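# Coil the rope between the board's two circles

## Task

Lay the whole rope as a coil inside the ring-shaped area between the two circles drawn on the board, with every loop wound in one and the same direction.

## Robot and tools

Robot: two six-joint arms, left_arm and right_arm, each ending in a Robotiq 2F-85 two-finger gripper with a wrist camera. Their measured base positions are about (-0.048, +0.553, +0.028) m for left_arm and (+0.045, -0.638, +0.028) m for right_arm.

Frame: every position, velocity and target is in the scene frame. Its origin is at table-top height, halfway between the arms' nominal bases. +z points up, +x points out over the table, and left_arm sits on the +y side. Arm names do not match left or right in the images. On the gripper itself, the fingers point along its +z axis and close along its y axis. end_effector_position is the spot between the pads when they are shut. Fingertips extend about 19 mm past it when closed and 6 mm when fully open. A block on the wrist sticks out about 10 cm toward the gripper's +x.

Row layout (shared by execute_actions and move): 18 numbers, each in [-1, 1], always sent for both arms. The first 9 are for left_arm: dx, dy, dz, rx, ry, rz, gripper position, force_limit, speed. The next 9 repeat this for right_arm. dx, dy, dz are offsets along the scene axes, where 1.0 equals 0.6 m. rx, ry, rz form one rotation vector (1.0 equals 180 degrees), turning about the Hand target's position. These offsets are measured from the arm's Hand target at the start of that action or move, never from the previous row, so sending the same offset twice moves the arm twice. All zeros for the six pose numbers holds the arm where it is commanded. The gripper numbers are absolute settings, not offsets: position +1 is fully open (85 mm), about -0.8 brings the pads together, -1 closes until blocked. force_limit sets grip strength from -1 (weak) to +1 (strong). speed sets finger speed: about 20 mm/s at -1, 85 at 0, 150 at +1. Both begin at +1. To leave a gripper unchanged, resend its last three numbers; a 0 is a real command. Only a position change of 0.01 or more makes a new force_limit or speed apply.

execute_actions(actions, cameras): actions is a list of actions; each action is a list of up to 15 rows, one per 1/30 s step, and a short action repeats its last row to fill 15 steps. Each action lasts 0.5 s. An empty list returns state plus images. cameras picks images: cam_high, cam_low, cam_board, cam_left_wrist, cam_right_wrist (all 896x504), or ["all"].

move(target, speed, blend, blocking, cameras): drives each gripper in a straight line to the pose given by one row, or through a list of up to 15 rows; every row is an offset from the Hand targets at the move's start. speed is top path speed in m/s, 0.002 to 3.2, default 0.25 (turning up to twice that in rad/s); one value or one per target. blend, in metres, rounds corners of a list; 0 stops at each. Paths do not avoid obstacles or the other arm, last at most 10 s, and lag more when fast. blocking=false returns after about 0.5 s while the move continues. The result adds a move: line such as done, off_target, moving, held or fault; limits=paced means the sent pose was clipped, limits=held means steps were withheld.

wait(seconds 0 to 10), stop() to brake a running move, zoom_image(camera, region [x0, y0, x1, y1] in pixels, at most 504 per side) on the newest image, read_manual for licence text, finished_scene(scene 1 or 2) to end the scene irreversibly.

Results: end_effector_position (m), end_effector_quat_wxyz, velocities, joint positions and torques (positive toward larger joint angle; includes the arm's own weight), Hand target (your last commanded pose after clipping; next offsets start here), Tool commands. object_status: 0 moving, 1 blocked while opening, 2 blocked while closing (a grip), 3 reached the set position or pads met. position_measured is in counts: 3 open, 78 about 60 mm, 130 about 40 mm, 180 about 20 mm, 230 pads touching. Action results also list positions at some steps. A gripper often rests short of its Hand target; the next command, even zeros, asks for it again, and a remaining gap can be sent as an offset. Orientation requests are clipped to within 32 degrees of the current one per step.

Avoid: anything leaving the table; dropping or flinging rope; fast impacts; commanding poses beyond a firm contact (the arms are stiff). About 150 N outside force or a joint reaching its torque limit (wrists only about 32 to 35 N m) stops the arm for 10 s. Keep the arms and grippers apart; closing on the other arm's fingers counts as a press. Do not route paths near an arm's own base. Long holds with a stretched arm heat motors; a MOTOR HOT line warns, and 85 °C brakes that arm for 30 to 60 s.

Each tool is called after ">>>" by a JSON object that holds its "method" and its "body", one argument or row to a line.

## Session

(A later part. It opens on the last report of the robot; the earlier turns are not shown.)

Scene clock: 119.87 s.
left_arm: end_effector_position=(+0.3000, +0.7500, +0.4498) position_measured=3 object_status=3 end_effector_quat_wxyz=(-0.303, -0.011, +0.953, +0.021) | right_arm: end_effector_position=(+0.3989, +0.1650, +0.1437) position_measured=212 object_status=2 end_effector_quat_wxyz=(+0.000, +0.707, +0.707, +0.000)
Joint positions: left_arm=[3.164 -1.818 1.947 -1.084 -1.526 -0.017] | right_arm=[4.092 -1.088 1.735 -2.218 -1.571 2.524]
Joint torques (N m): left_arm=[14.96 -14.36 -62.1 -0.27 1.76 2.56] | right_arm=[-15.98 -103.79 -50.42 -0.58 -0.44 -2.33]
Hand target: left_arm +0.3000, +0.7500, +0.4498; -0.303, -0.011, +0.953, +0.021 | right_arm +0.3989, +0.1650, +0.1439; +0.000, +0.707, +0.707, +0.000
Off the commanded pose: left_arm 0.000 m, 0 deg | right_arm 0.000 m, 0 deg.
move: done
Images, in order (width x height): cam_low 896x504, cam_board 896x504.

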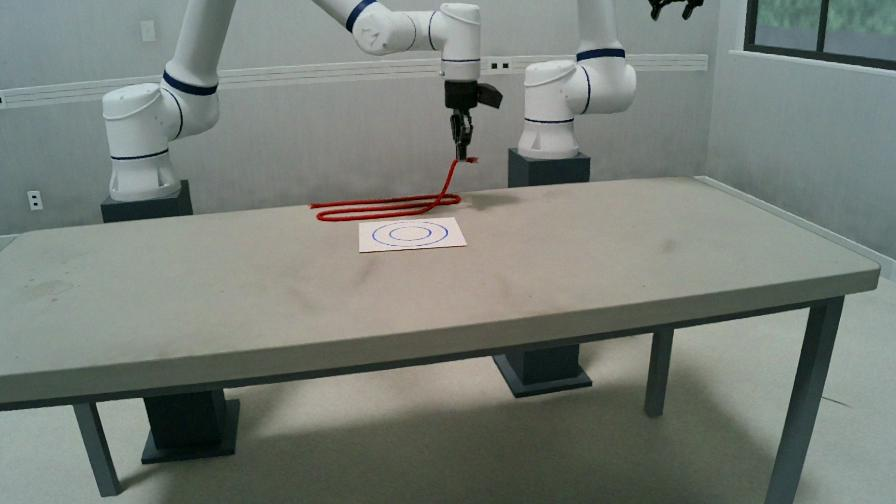

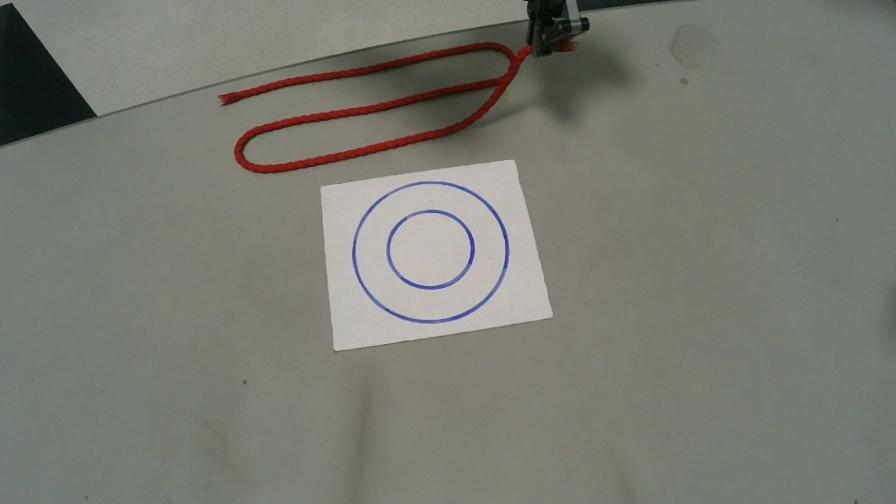

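>>> {"method": "move", "body": {
  "target": [
    [0,0,0,0,0,0,1,1,1,0.0018,-0.075,0.5102,0,0,0,-1.0,-0.8,-1],
    [0,0,0,0,0,0,1,1,1,0.1185,-0.2083,0.9268,0.4802,-0.1640,-0.1641,-1.0,-0.8,-1]
  ],
  "speed": 0.22,
  "blend": 0.05,
  "cameras": ["cam_high", "cam_low", "cam_board"]
}}

Scene clock: 144.40 s.
left_arm: end_effector_position=(+0.3000, +0.7500, +0.4498) position_measured=3 object_status=3 end_effector_quat_wxyz=(-0.303, -0.011, +0.953, +0.021) | right_arm: end_effector_position=(+0.4700, +0.0400, +0.6999) position_measured=212 object_status=2 end_effector_quat_wxyz=(-0.312, +0.635, +0.311, +0.634)
Joint positions: left_arm=[3.164 -1.818 1.947 -1.084 -1.526 -0.017] | right_arm=[3.857 -1.6 2.061 -3.601 -1.377 3.143]
Joint torques (N m): left_arm=[13.89 -16.92 -61.87 -0.14 2.26 2.41] | right_arm=[30.86 -20.3 -52.69 -10.15 -1.01 1.9]
Hand target: left_arm +0.3000, +0.7500, +0.4498; -0.303, -0.011, +0.953, +0.021 | right_arm +0.4700, +0.0400, +0.6999; -0.312, +0.635, +0.311, +0.634
Off the commanded pose: left_arm 0.000 m, 0 deg | right_arm 0.000 m, 0 deg.
move: done
Images, in order (width x height): cam_high 896x504, cam_low 896x504, cam_board 896x504.

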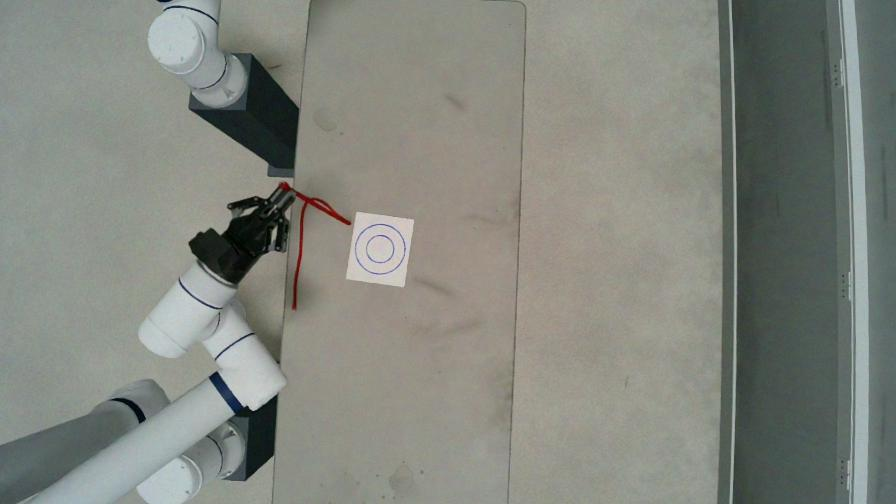

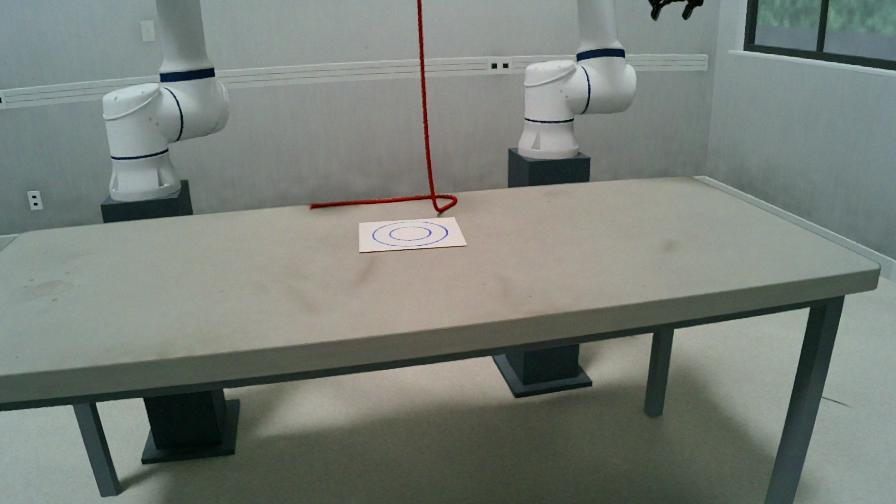

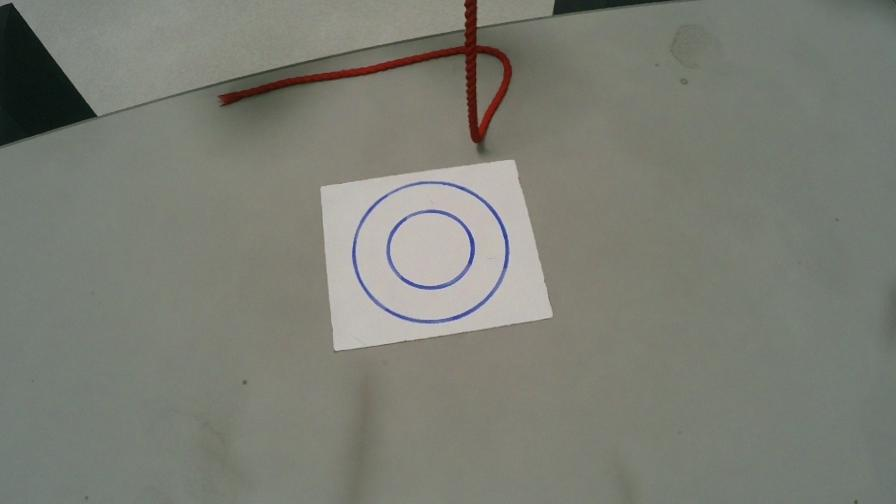

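>>> {"method": "move", "body": {
  "target": [0,0,0,0,0,0,1,1,1,0,0,0.9167,0,0,0,-1.0,-0.8,-1],
  "speed": 0.2,
  "cameras": ["cam_high", "cam_low", "cam_board"]
}}

Scene clock: 149.90 s.
left_arm: end_effector_position=(+0.3000, +0.7500, +0.4498) position_measured=3 object_status=3 end_effector_quat_wxyz=(-0.303, -0.011, +0.953, +0.021) | right_arm: end_effector_position=(+0.4700, +0.0400, +1.2499) position_measured=212 object_status=2 end_effector_quat_wxyz=(-0.312, +0.635, +0.311, +0.634)
Joint positions: left_arm=[3.164 -1.818 1.947 -1.084 -1.526 -0.017] | right_arm=[3.857 -1.563 1.018 -2.596 -1.377 3.143]
Joint torques (N m): left_arm=[13.22 -14.59 -61.85 -0.35 2.18 2.58] | right_arm=[31.41 -21.25 -50.21 1.11 -0.8 -1.21]
Hand target: left_arm +0.3000, +0.7500, +0.4498; -0.303, -0.011, +0.953, +0.021 | right_arm +0.4700, +0.0400, +1.2500; -0.312, +0.635, +0.311, +0.634
Off the commanded pose: left_arm 0.000 m, 0 deg | right_arm 0.000 m, 0 deg.
move: done
Images, in order (width x height): cam_high 896x504, cam_low 896x504, cam_board 896x504.

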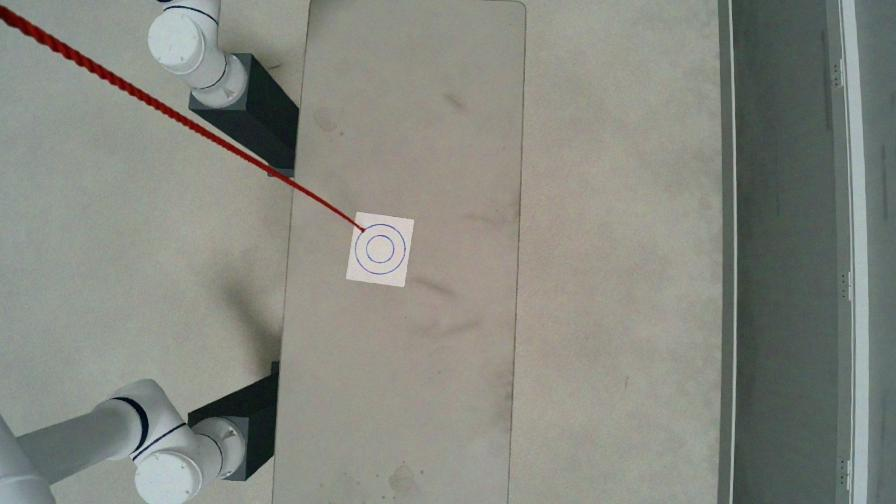

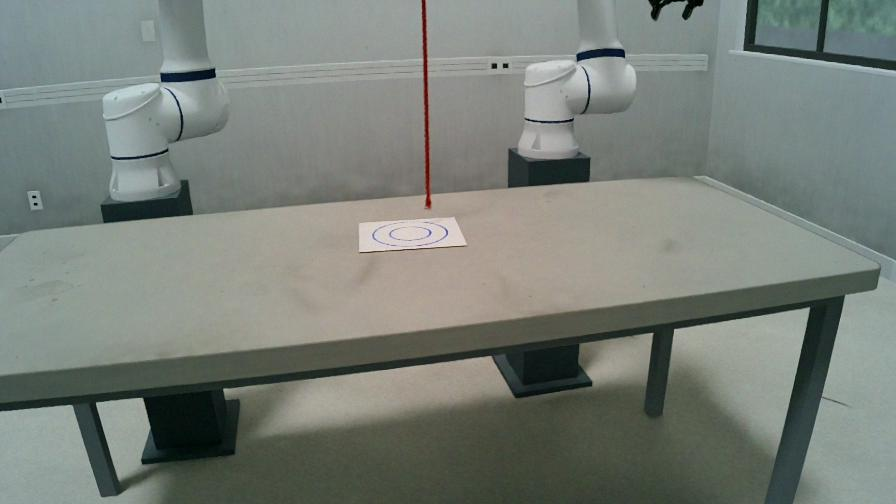

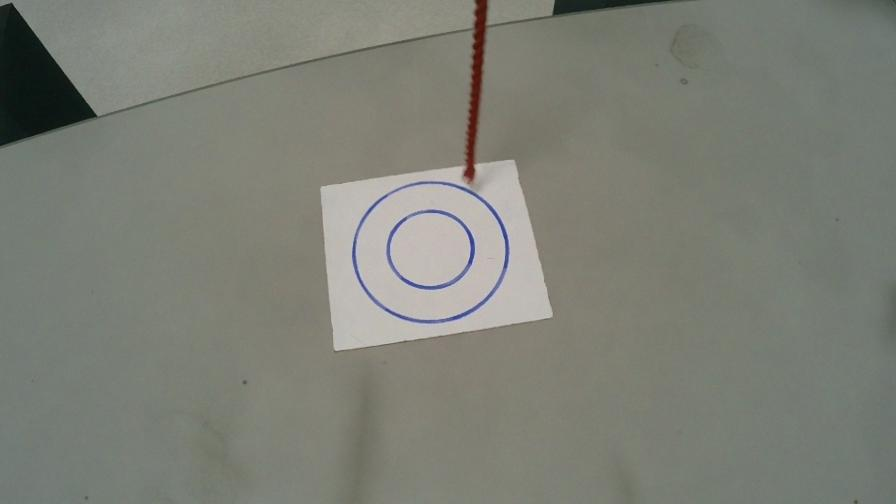

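>>> {"method": "wait", "body": {
  "seconds": 1.0,
  "cameras": ["cam_high", "cam_low", "cam_board", "cam_right_wrist"]
}}

>>> {"method": "zoom_image", "body": {
  "camera": "cam_board",
  "region": [320, 100, 560, 360]
}}

>>> {"method": "zoom_image", "body": {
  "camera": "cam_low",
  "region": [350, 150, 480, 260]
}}

>>> {"method": "zoom_image", "body": {
  "camera": "cam_high",
  "region": [320, 190, 440, 310]
}}

Scene clock: 153.23 s.
left_arm: end_effector_position=(+0.3000, +0.7500, +0.4498) position_measured=3 object_status=3 end_effector_quat_wxyz=(-0.303, -0.011, +0.953, +0.021) | right_arm: end_effector_position=(+0.4700, +0.0400, +1.2500) position_measured=212 object_status=2 end_effector_quat_wxyz=(-0.312, +0.635, +0.311, +0.634)
Joint positions: left_arm=[3.164 -1.818 1.947 -1.084 -1.526 -0.017] | right_arm=[3.857 -1.563 1.018 -2.596 -1.377 3.143]
Joint torques (N m): left_arm=[14.29 -15.07 -61.51 -0.07 1.59 2.36] | right_arm=[30.35 -23.04 -50.9 1.38 -0.73 -1.16]
Hand target: left_arm +0.3000, +0.7500, +0.4498; -0.303, -0.011, +0.953, +0.021 | right_arm +0.4700, +0.0400, +1.2500; -0.312, +0.635, +0.311, +0.634
Tool commands: left_gripper/position=+1.0 left_gripper/force_limit=+1.0 left_gripper/speed=+1.0 right_gripper/position=-1.0 right_gripper/force_limit=-0.8 right_gripper/speed=-1.0
Off the commanded pose: left_arm 0.000 m, 0 deg | right_arm 0.000 m, 0 deg.
wait: 1.00 s; at rest from the start
Images, in order (width x height): cam_high 896x504, cam_low 896x504, cam_board 896x504, cam_right_wrist 896x504.

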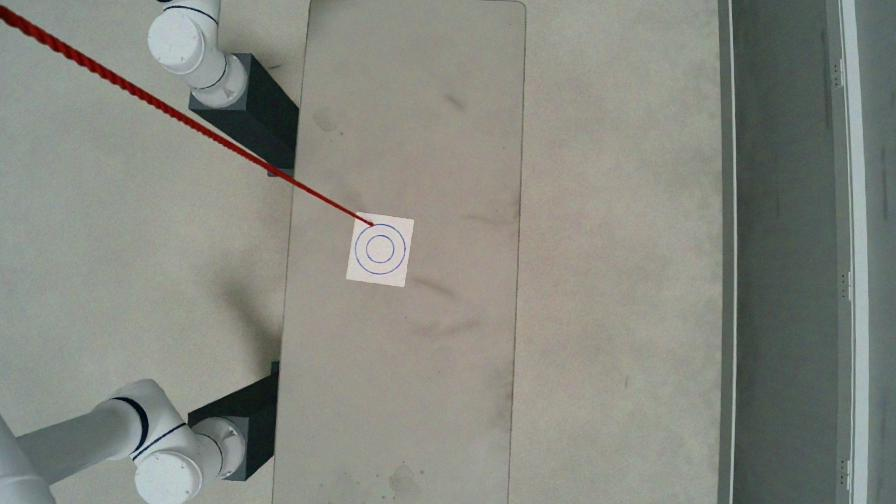

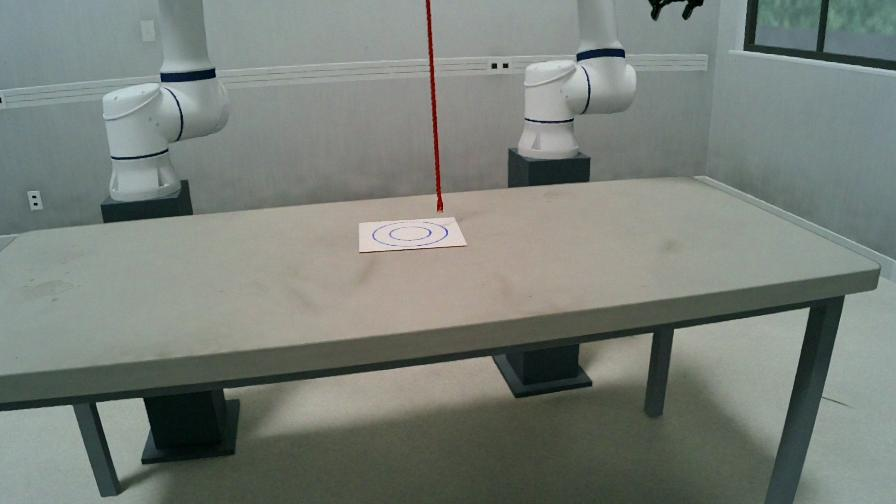

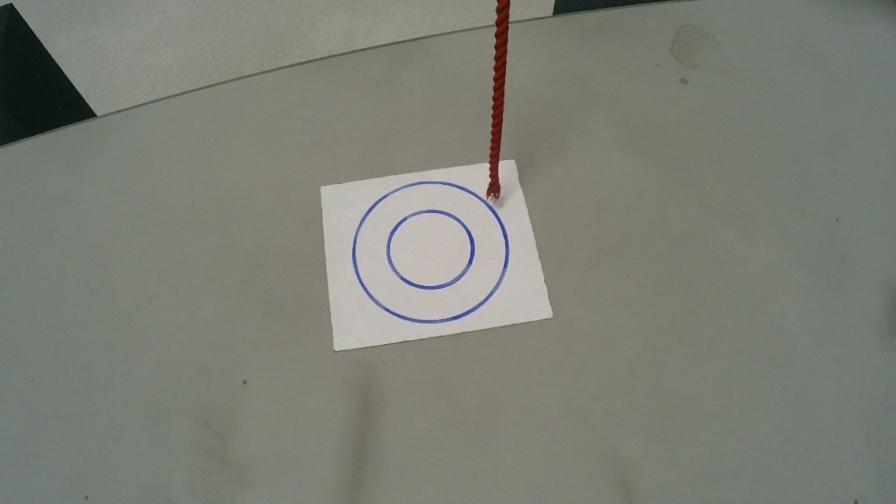

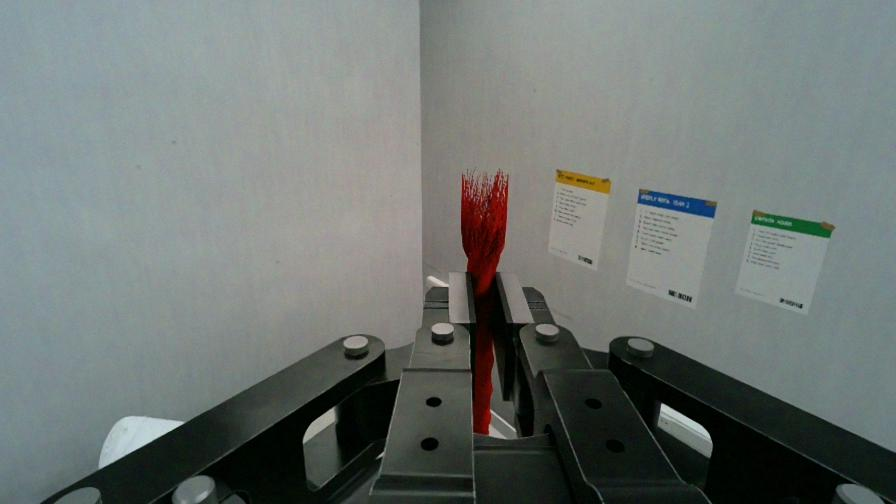

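Scaled by 1.938 from the camera's 896x504 image, which has a finer 1280x720 frame.

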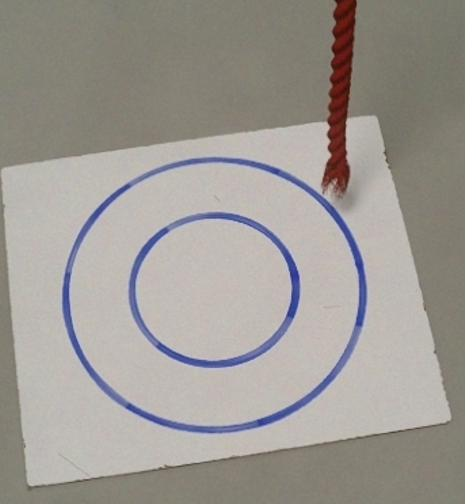

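Scaled by 3.877 from the camera's 896x504 image, which has a finer 1280x720 frame.

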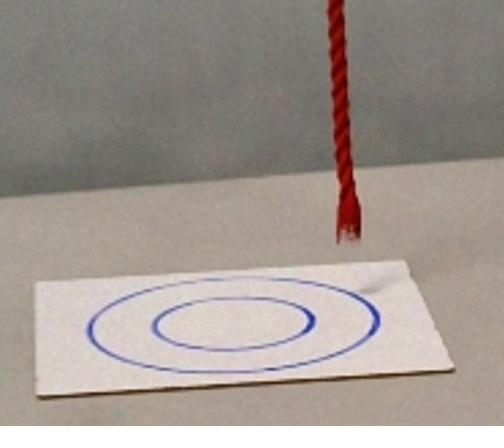

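Scaled by 4.200 from the camera's 896x504 image, which has a finer 1280x720 frame.

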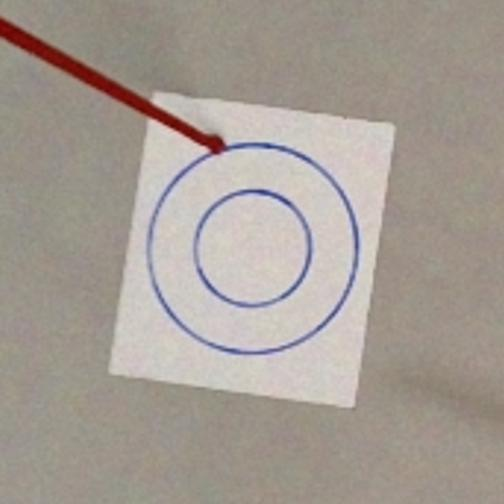

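>>> {"method": "wait", "body": {
  "seconds": 0.5,
  "cameras": ["cam_high", "cam_board"]
}}

>>> {"method": "wait", "body": {
  "seconds": 0.3,
  "cameras": ["cam_high", "cam_board"]
}}

>>> {"method": "wait", "body": {
  "seconds": 0.3,
  "cameras": ["cam_high", "cam_board"]
}}

Scene clock: 157.20 s.
left_arm: end_effector_position=(+0.3000, +0.7500, +0.4498) position_measured=3 object_status=3 end_effector_quat_wxyz=(-0.303, -0.011, +0.953, +0.021) | right_arm: end_effector_position=(+0.4700, +0.0400, +1.2500) position_measured=212 object_status=2 end_effector_quat_wxyz=(-0.312, +0.635, +0.311, +0.634)
Joint positions: left_arm=[3.164 -1.818 1.947 -1.084 -1.526 -0.017] | right_arm=[3.857 -1.563 1.018 -2.596 -1.377 3.143]
Joint torques (N m): left_arm=[13.71 -18.52 -61.71 0.06 1.71 2.27] | right_arm=[29.35 -23.79 -50.71 1.2 -0.62 -1.39]
Hand target: left_arm +0.3000, +0.7500, +0.4498; -0.303, -0.011, +0.953, +0.021 | right_arm +0.4700, +0.0400, +1.2500; -0.312, +0.635, +0.311, +0.634
Tool commands: left_gripper/position=+1.0 left_gripper/force_limit=+1.0 left_gripper/speed=+1.0 right_gripper/position=-1.0 right_gripper/force_limit=-0.8 right_gripper/speed=-1.0
Off the commanded pose: left_arm 0.000 m, 0 deg | right_arm 0.000 m, 0 deg.
wait: 0.50 s; at rest from the start
Images, in order (width x height): cam_high 896x504, cam_board 896x504.

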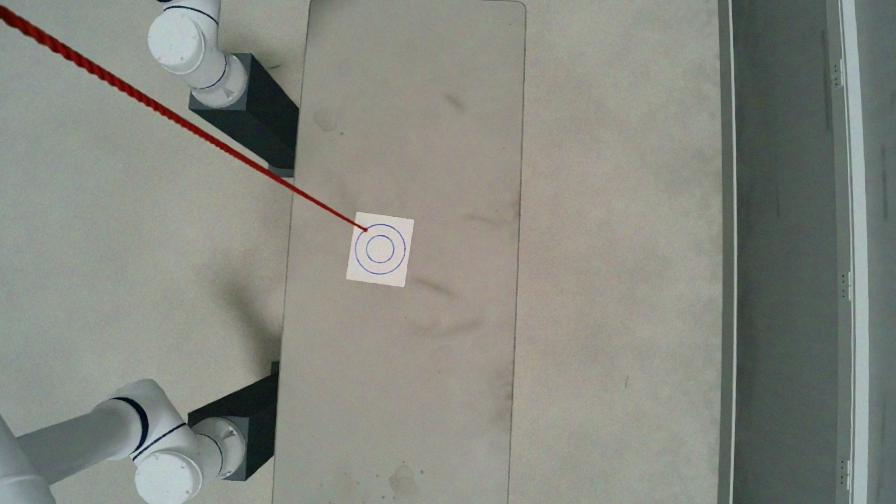

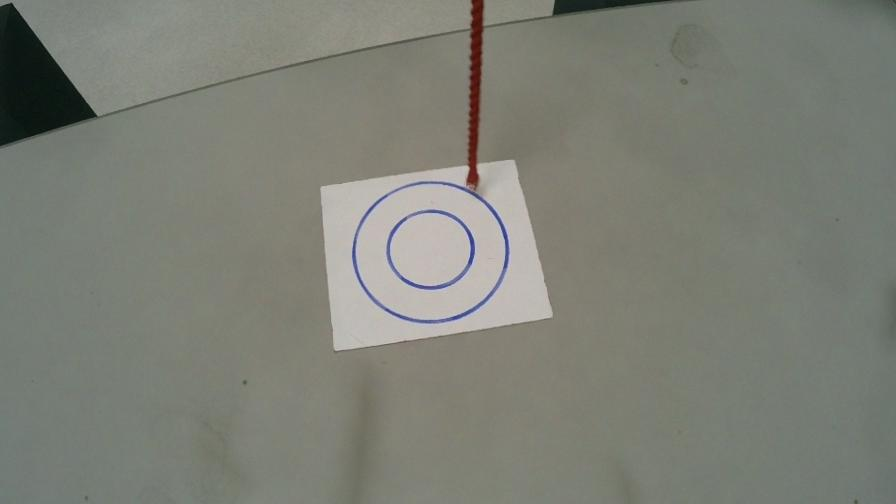

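Scene clock: 157.50 s.
left_arm: end_effector_position=(+0.3000, +0.7500, +0.4498) position_measured=3 object_status=3 end_effector_quat_wxyz=(-0.303, -0.011, +0.953, +0.021) | right_arm: end_effector_position=(+0.4700, +0.0400, +1.2500) position_measured=212 object_status=2 end_effector_quat_wxyz=(-0.312, +0.635, +0.311, +0.634)
Joint positions: left_arm=[3.164 -1.818 1.947 -1.084 -1.526 -0.017] | right_arm=[3.857 -1.563 1.018 -2.596 -1.377 3.143]
Joint torques (N m): left_arm=[14.37 -14.08 -61.91 -0.12 2.2 2.49] | right_arm=[30.79 -21.49 -50.77 1.36 -0.81 -1.12]
Hand target: left_arm +0.3000, +0.7500, +0.4498; -0.303, -0.011, +0.953, +0.021 | right_arm +0.4700, +0.0400, +1.2500; -0.312, +0.635, +0.311, +0.634
Tool commands: left_gripper/position=+1.0 left_gripper/force_limit=+1.0 left_gripper/speed=+1.0 right_gripper/position=-1.0 right_gripper/force_limit=-0.8 right_gripper/speed=-1.0
Off the commanded pose: left_arm 0.000 m, 0 deg | right_arm 0.000 m, 0 deg.
wait: 0.30 s; at rest by 0.17 s
Images, in order (width x height): cam_high 896x504, cam_board 896x504.

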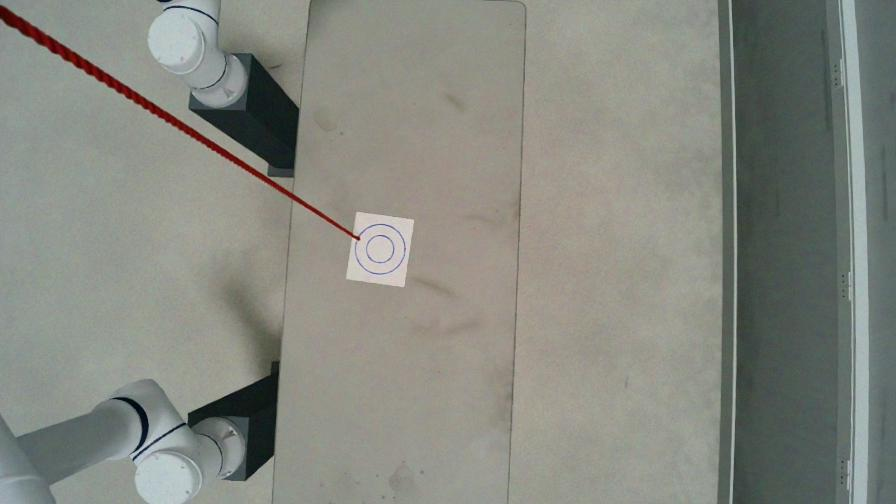

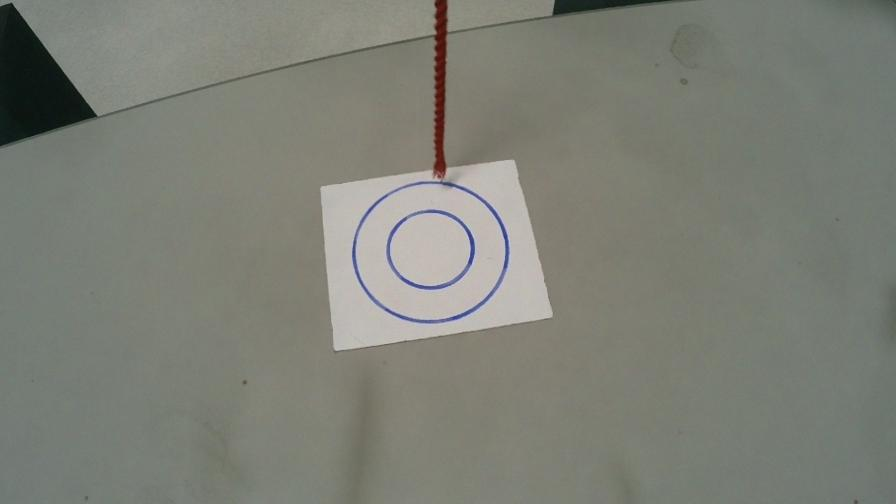

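Scene clock: 157.80 s.
left_arm: end_effector_position=(+0.3000, +0.7500, +0.4498) position_measured=3 object_status=3 end_effector_quat_wxyz=(-0.303, -0.011, +0.953, +0.021) | right_arm: end_effector_position=(+0.4700, +0.0400, +1.2500) position_measured=212 object_status=2 end_effector_quat_wxyz=(-0.312, +0.635, +0.311, +0.634)
Joint positions: left_arm=[3.164 -1.818 1.947 -1.084 -1.526 -0.017] | right_arm=[3.857 -1.563 1.018 -2.596 -1.377 3.143]
Joint torques (N m): left_arm=[12.01 -18.78 -63.5 -0.09 1.86 2.73] | right_arm=[30.19 -22.99 -50.85 1.44 -0.72 -1.17]
Hand target: left_arm +0.3000, +0.7500, +0.4498; -0.303, -0.011, +0.953, +0.021 | right_arm +0.4700, +0.0400, +1.2500; -0.312, +0.635, +0.311, +0.634
Tool commands: left_gripper/position=+1.0 left_gripper/force_limit=+1.0 left_gripper/speed=+1.0 right_gripper/position=-1.0 right_gripper/force_limit=-0.8 right_gripper/speed=-1.0
Off the commanded pose: left_arm 0.000 m, 0 deg | right_arm 0.000 m, 0 deg.
wait: 0.30 s; at rest by 0.17 s
Images, in order (width x height): cam_high 896x504, cam_board 896x504.

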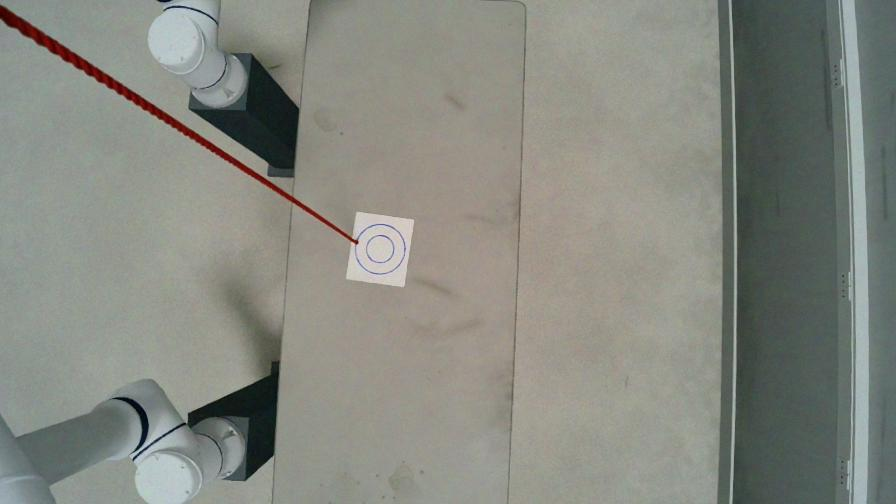

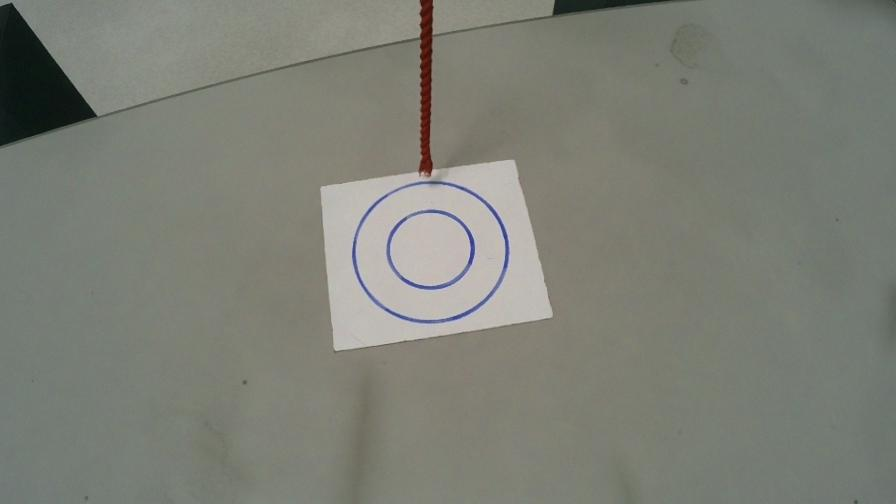

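>>> {"method": "move", "body": {
  "target": [0,0,0,0,0,0,1,1,1,0.1703,-0.1368,0,0,0,0,-1.0,-0.8,-1],
  "speed": 0.04,
  "cameras": ["cam_high", "cam_board"]
}}

>>> {"method": "wait", "body": {
  "seconds": 0.5,
  "cameras": ["cam_high", "cam_board"]
}}

>>> {"method": "wait", "body": {
  "seconds": 0.3,
  "cameras": ["cam_high", "cam_board"]
}}

Scene clock: 182.33 s.
left_arm: end_effector_position=(+0.3000, +0.7500, +0.4498) position_measured=3 object_status=3 end_effector_quat_wxyz=(-0.303, -0.011, +0.953, +0.021) | right_arm: end_effector_position=(+0.5721, -0.0420, +1.2500) position_measured=212 object_status=2 end_effector_quat_wxyz=(-0.312, +0.635, +0.311, +0.634)
Joint positions: left_arm=[3.164 -1.818 1.947 -1.084 -1.526 -0.017] | right_arm=[3.602 -1.573 1.028 -2.596 -1.121 3.142]
Joint torques (N m): left_arm=[11.86 -17.21 -60.84 -0.4 2.11 1.69] | right_arm=[-17.88 -21.3 -50.92 1.39 3.36 -1.38]
Hand target: left_arm +0.3000, +0.7500, +0.4498; -0.303, -0.011, +0.953, +0.021 | right_arm +0.5722, -0.0420, +1.2500; -0.312, +0.635, +0.311, +0.634
Off the commanded pose: left_arm 0.000 m, 0 deg | right_arm 0.000 m, 0 deg.
move: done
Images, in order (width x height): cam_high 896x504, cam_board 896x504.

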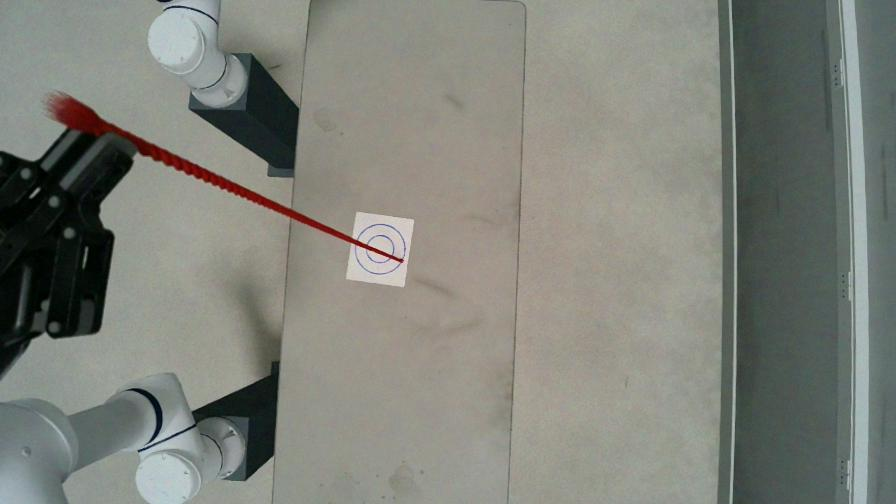

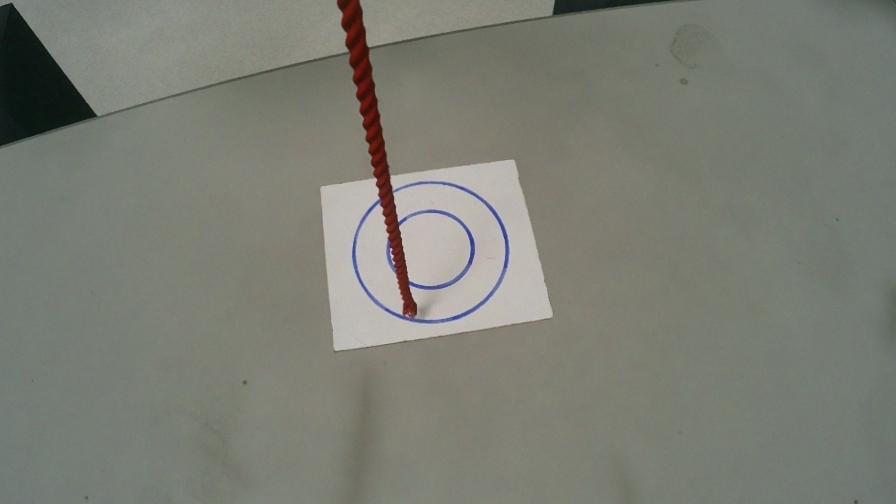

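Scene clock: 182.83 s.
left_arm: end_effector_position=(+0.3000, +0.7500, +0.4498) position_measured=3 object_status=3 end_effector_quat_wxyz=(-0.303, -0.011, +0.953, +0.021) | right_arm: end_effector_position=(+0.5722, -0.0420, +1.2500) position_measured=212 object_status=2 end_effector_quat_wxyz=(-0.312, +0.635, +0.311, +0.634)
Joint positions: left_arm=[3.164 -1.818 1.947 -1.084 -1.526 -0.017] | right_arm=[3.602 -1.573 1.028 -2.596 -1.121 3.142]
Joint torques (N m): left_arm=[12.73 -15.17 -60.62 -0.3 1.88 2.15] | right_arm=[-16.77 -21.61 -50.49 1.47 3.6 -1.34]
Hand target: left_arm +0.3000, +0.7500, +0.4498; -0.303, -0.011, +0.953, +0.021 | right_arm +0.5722, -0.0420, +1.2500; -0.312, +0.635, +0.311, +0.634
Tool commands: left_gripper/position=+1.0 left_gripper/force_limit=+1.0 left_gripper/speed=+1.0 right_gripper/position=-1.0 right_gripper/force_limit=-0.8 right_gripper/speed=-1.0
Off the commanded pose: left_arm 0.000 m, 0 deg | right_arm 0.000 m, 0 deg.
wait: 0.50 s; at rest by 0.17 s
Images, in order (width x height): cam_high 896x504, cam_board 896x504.

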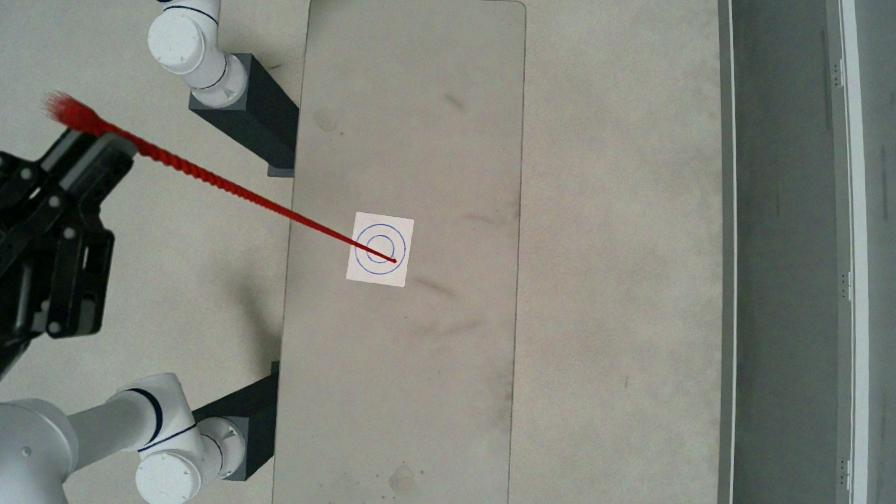

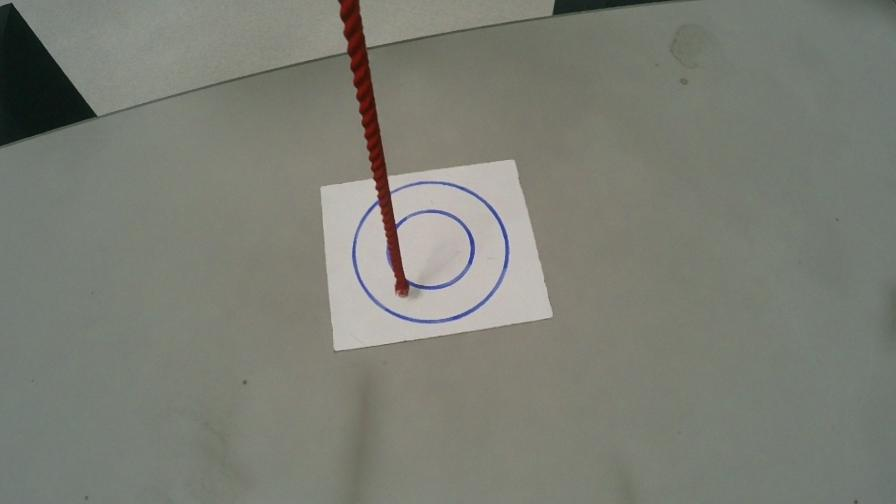

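Scene clock: 183.13 s.
left_arm: end_effector_position=(+0.3000, +0.7500, +0.4498) position_measured=3 object_status=3 end_effector_quat_wxyz=(-0.303, -0.011, +0.953, +0.021) | right_arm: end_effector_position=(+0.5722, -0.0420, +1.2500) position_measured=212 object_status=2 end_effector_quat_wxyz=(-0.312, +0.635, +0.311, +0.634)
Joint positions: left_arm=[3.164 -1.818 1.947 -1.084 -1.526 -0.017] | right_arm=[3.602 -1.573 1.028 -2.596 -1.121 3.142]
Joint torques (N m): left_arm=[11.47 -17.1 -61.96 -0.13 1.98 2.19] | right_arm=[-17.97 -21.5 -51.33 1.39 3.47 -1.29]
Hand target: left_arm +0.3000, +0.7500, +0.4498; -0.303, -0.011, +0.953, +0.021 | right_arm +0.5722, -0.0420, +1.2500; -0.312, +0.635, +0.311, +0.634
Tool commands: left_gripper/position=+1.0 left_gripper/force_limit=+1.0 left_gripper/speed=+1.0 right_gripper/position=-1.0 right_gripper/force_limit=-0.8 right_gripper/speed=-1.0
Off the commanded pose: left_arm 0.000 m, 0 deg | right_arm 0.000 m, 0 deg.
wait: 0.30 s; at rest by 0.17 s
Images, in order (width x height): cam_high 896x504, cam_board 896x504.

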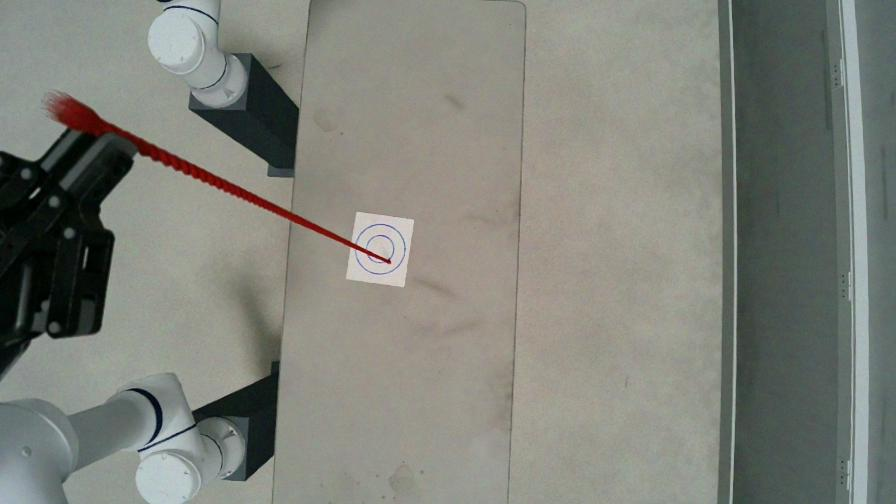

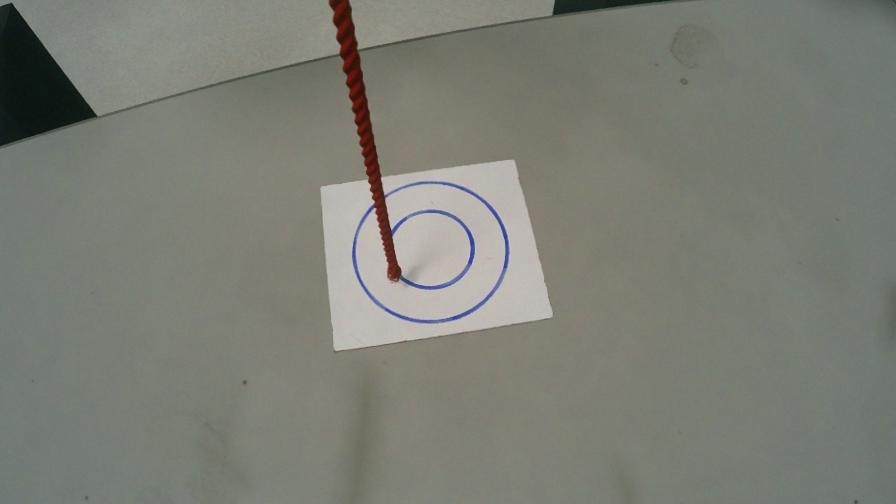

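>>> {"method": "move", "body": {
  "target": [0,0,0,0,0,0,1,1,1,0,0,-0.055,0,0,0,-1.0,-0.8,-1],
  "speed": 0.02,
  "cameras": ["cam_board"]
}}

>>> {"method": "wait", "body": {
  "seconds": 1.0,
  "cameras": ["cam_board"]
}}

>>> {"method": "wait", "body": {
  "seconds": 0.5,
  "cameras": ["cam_board", "cam_high", "cam_low"]
}}

Scene clock: 187.47 s.
left_arm: end_effector_position=(+0.3000, +0.7500, +0.4498) position_measured=3 object_status=3 end_effector_quat_wxyz=(-0.303, -0.011, +0.953, +0.021) | right_arm: end_effector_position=(+0.5722, -0.0420, +1.2170) position_measured=212 object_status=2 end_effector_quat_wxyz=(-0.312, +0.635, +0.311, +0.634)
Joint positions: left_arm=[3.164 -1.818 1.947 -1.084 -1.526 -0.017] | right_arm=[3.602 -1.602 1.123 -2.661 -1.121 3.142]
Joint torques (N m): left_arm=[12.94 -18.43 -61.16 -0.1 2.21 2.46] | right_arm=[-3.96 -58.75 -36.67 -9.99 0.95 -0.62]
Hand target: left_arm +0.3000, +0.7500, +0.4498; -0.303, -0.011, +0.953, +0.021 | right_arm +0.5722, -0.0420, +1.2170; -0.312, +0.635, +0.311, +0.634
Off the commanded pose: left_arm 0.000 m, 0 deg | right_arm 0.000 m, 0 deg.
move: done
Images, in order (width x height): cam_board 896x504.

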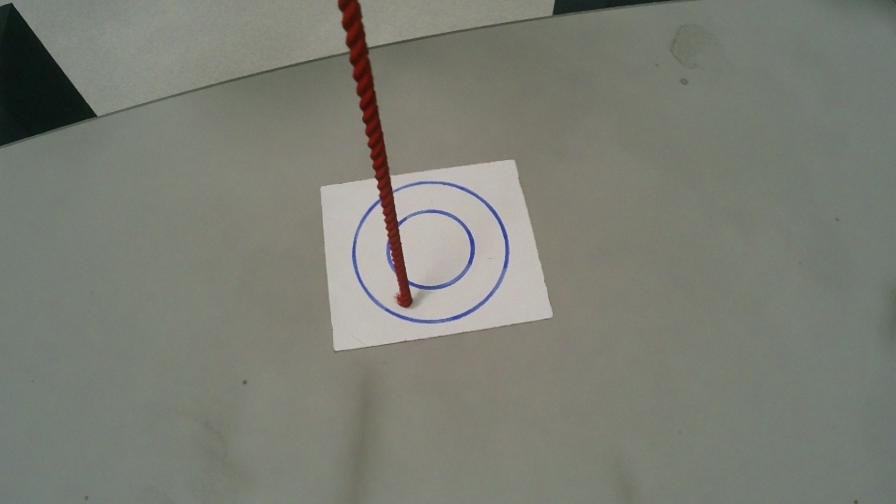

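Scene clock: 188.47 s.
left_arm: end_effector_position=(+0.3000, +0.7500, +0.4498) position_measured=3 object_status=3 end_effector_quat_wxyz=(-0.303, -0.011, +0.953, +0.021) | right_arm: end_effector_position=(+0.5722, -0.0420, +1.2170) position_measured=212 object_status=2 end_effector_quat_wxyz=(-0.312, +0.635, +0.311, +0.634)
Joint positions: left_arm=[3.164 -1.818 1.947 -1.084 -1.526 -0.017] | right_arm=[3.602 -1.603 1.123 -2.662 -1.121 3.142]
Joint torques (N m): left_arm=[12.43 -17.09 -61.64 -0.32 1.6 1.83] | right_arm=[-1.33 -58.6 -37.3 -10.11 1.12 0.83]
Hand target: left_arm +0.3000, +0.7500, +0.4498; -0.303, -0.011, +0.953, +0.021 | right_arm +0.5722, -0.0420, +1.2170; -0.312, +0.635, +0.311, +0.634
Tool commands: left_gripper/position=+1.0 left_gripper/force_limit=+1.0 left_gripper/speed=+1.0 right_gripper/position=-1.0 right_gripper/force_limit=-0.8 right_gripper/speed=-1.0
Off the commanded pose: left_arm 0.000 m, 0 deg | right_arm 0.000 m, 0 deg.
wait: 1.00 s; at rest by 0.17 s
Images, in order (width x height): cam_board 896x504.

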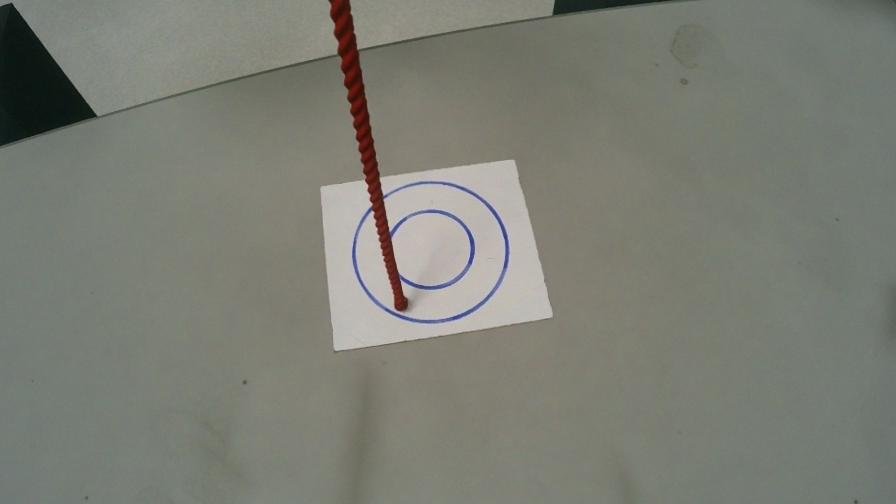

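Scene clock: 188.97 s.
left_arm: end_effector_position=(+0.3000, +0.7500, +0.4498) position_measured=3 object_status=3 end_effector_quat_wxyz=(-0.303, -0.011, +0.953, +0.021) | right_arm: end_effector_position=(+0.5722, -0.0420, +1.2170) position_measured=212 object_status=2 end_effector_quat_wxyz=(-0.312, +0.635, +0.311, +0.634)
Joint positions: left_arm=[3.164 -1.818 1.947 -1.084 -1.526 -0.017] | right_arm=[3.602 -1.603 1.123 -2.662 -1.121 3.142]
Joint torques (N m): left_arm=[11.08 -17.95 -61.98 -0.71 1.94 1.97] | right_arm=[-0.08 -59.3 -37.45 -9.91 1.36 0.88]
Hand target: left_arm +0.3000, +0.7500, +0.4498; -0.303, -0.011, +0.953, +0.021 | right_arm +0.5722, -0.0420, +1.2170; -0.312, +0.635, +0.311, +0.634
Tool commands: left_gripper/position=+1.0 left_gripper/force_limit=+1.0 left_gripper/speed=+1.0 right_gripper/position=-1.0 right_gripper/force_limit=-0.8 right_gripper/speed=-1.0
Off the commanded pose: left_arm 0.000 m, 0 deg | right_arm 0.000 m, 0 deg.
wait: 0.50 s; at rest by 0.17 s
Images, in order (width x height): cam_high 896x504, cam_low 896x504, cam_board 896x504.

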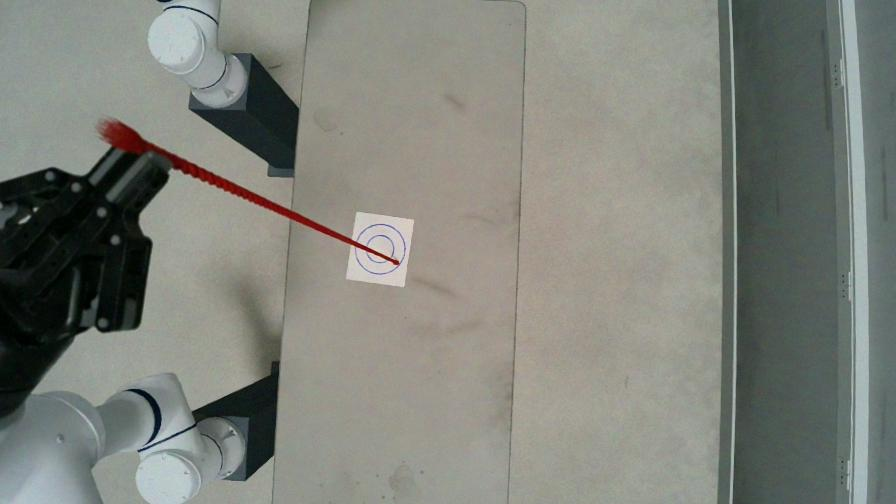

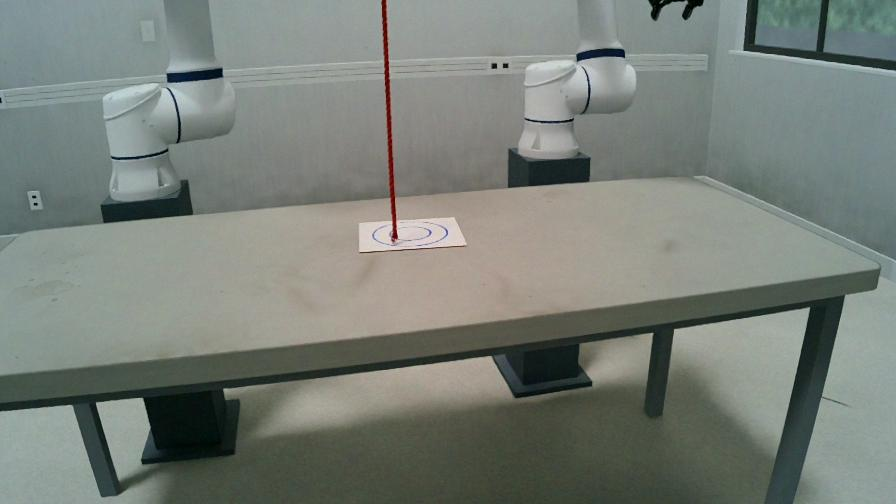

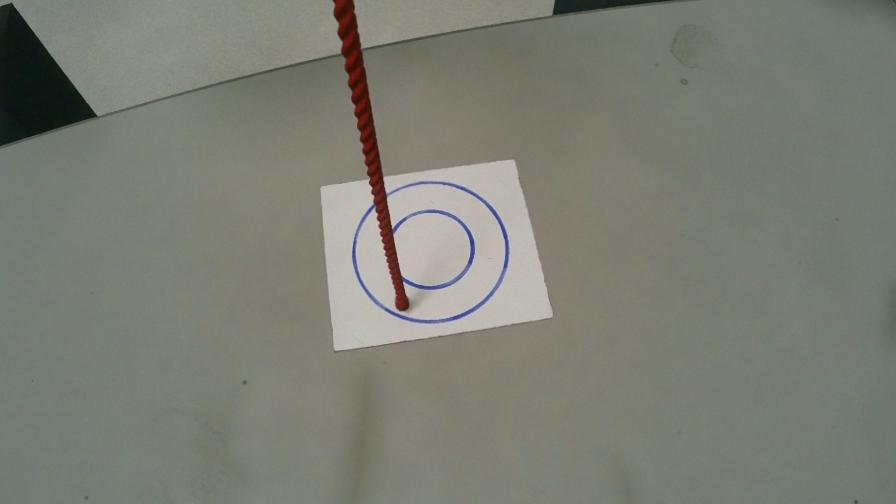

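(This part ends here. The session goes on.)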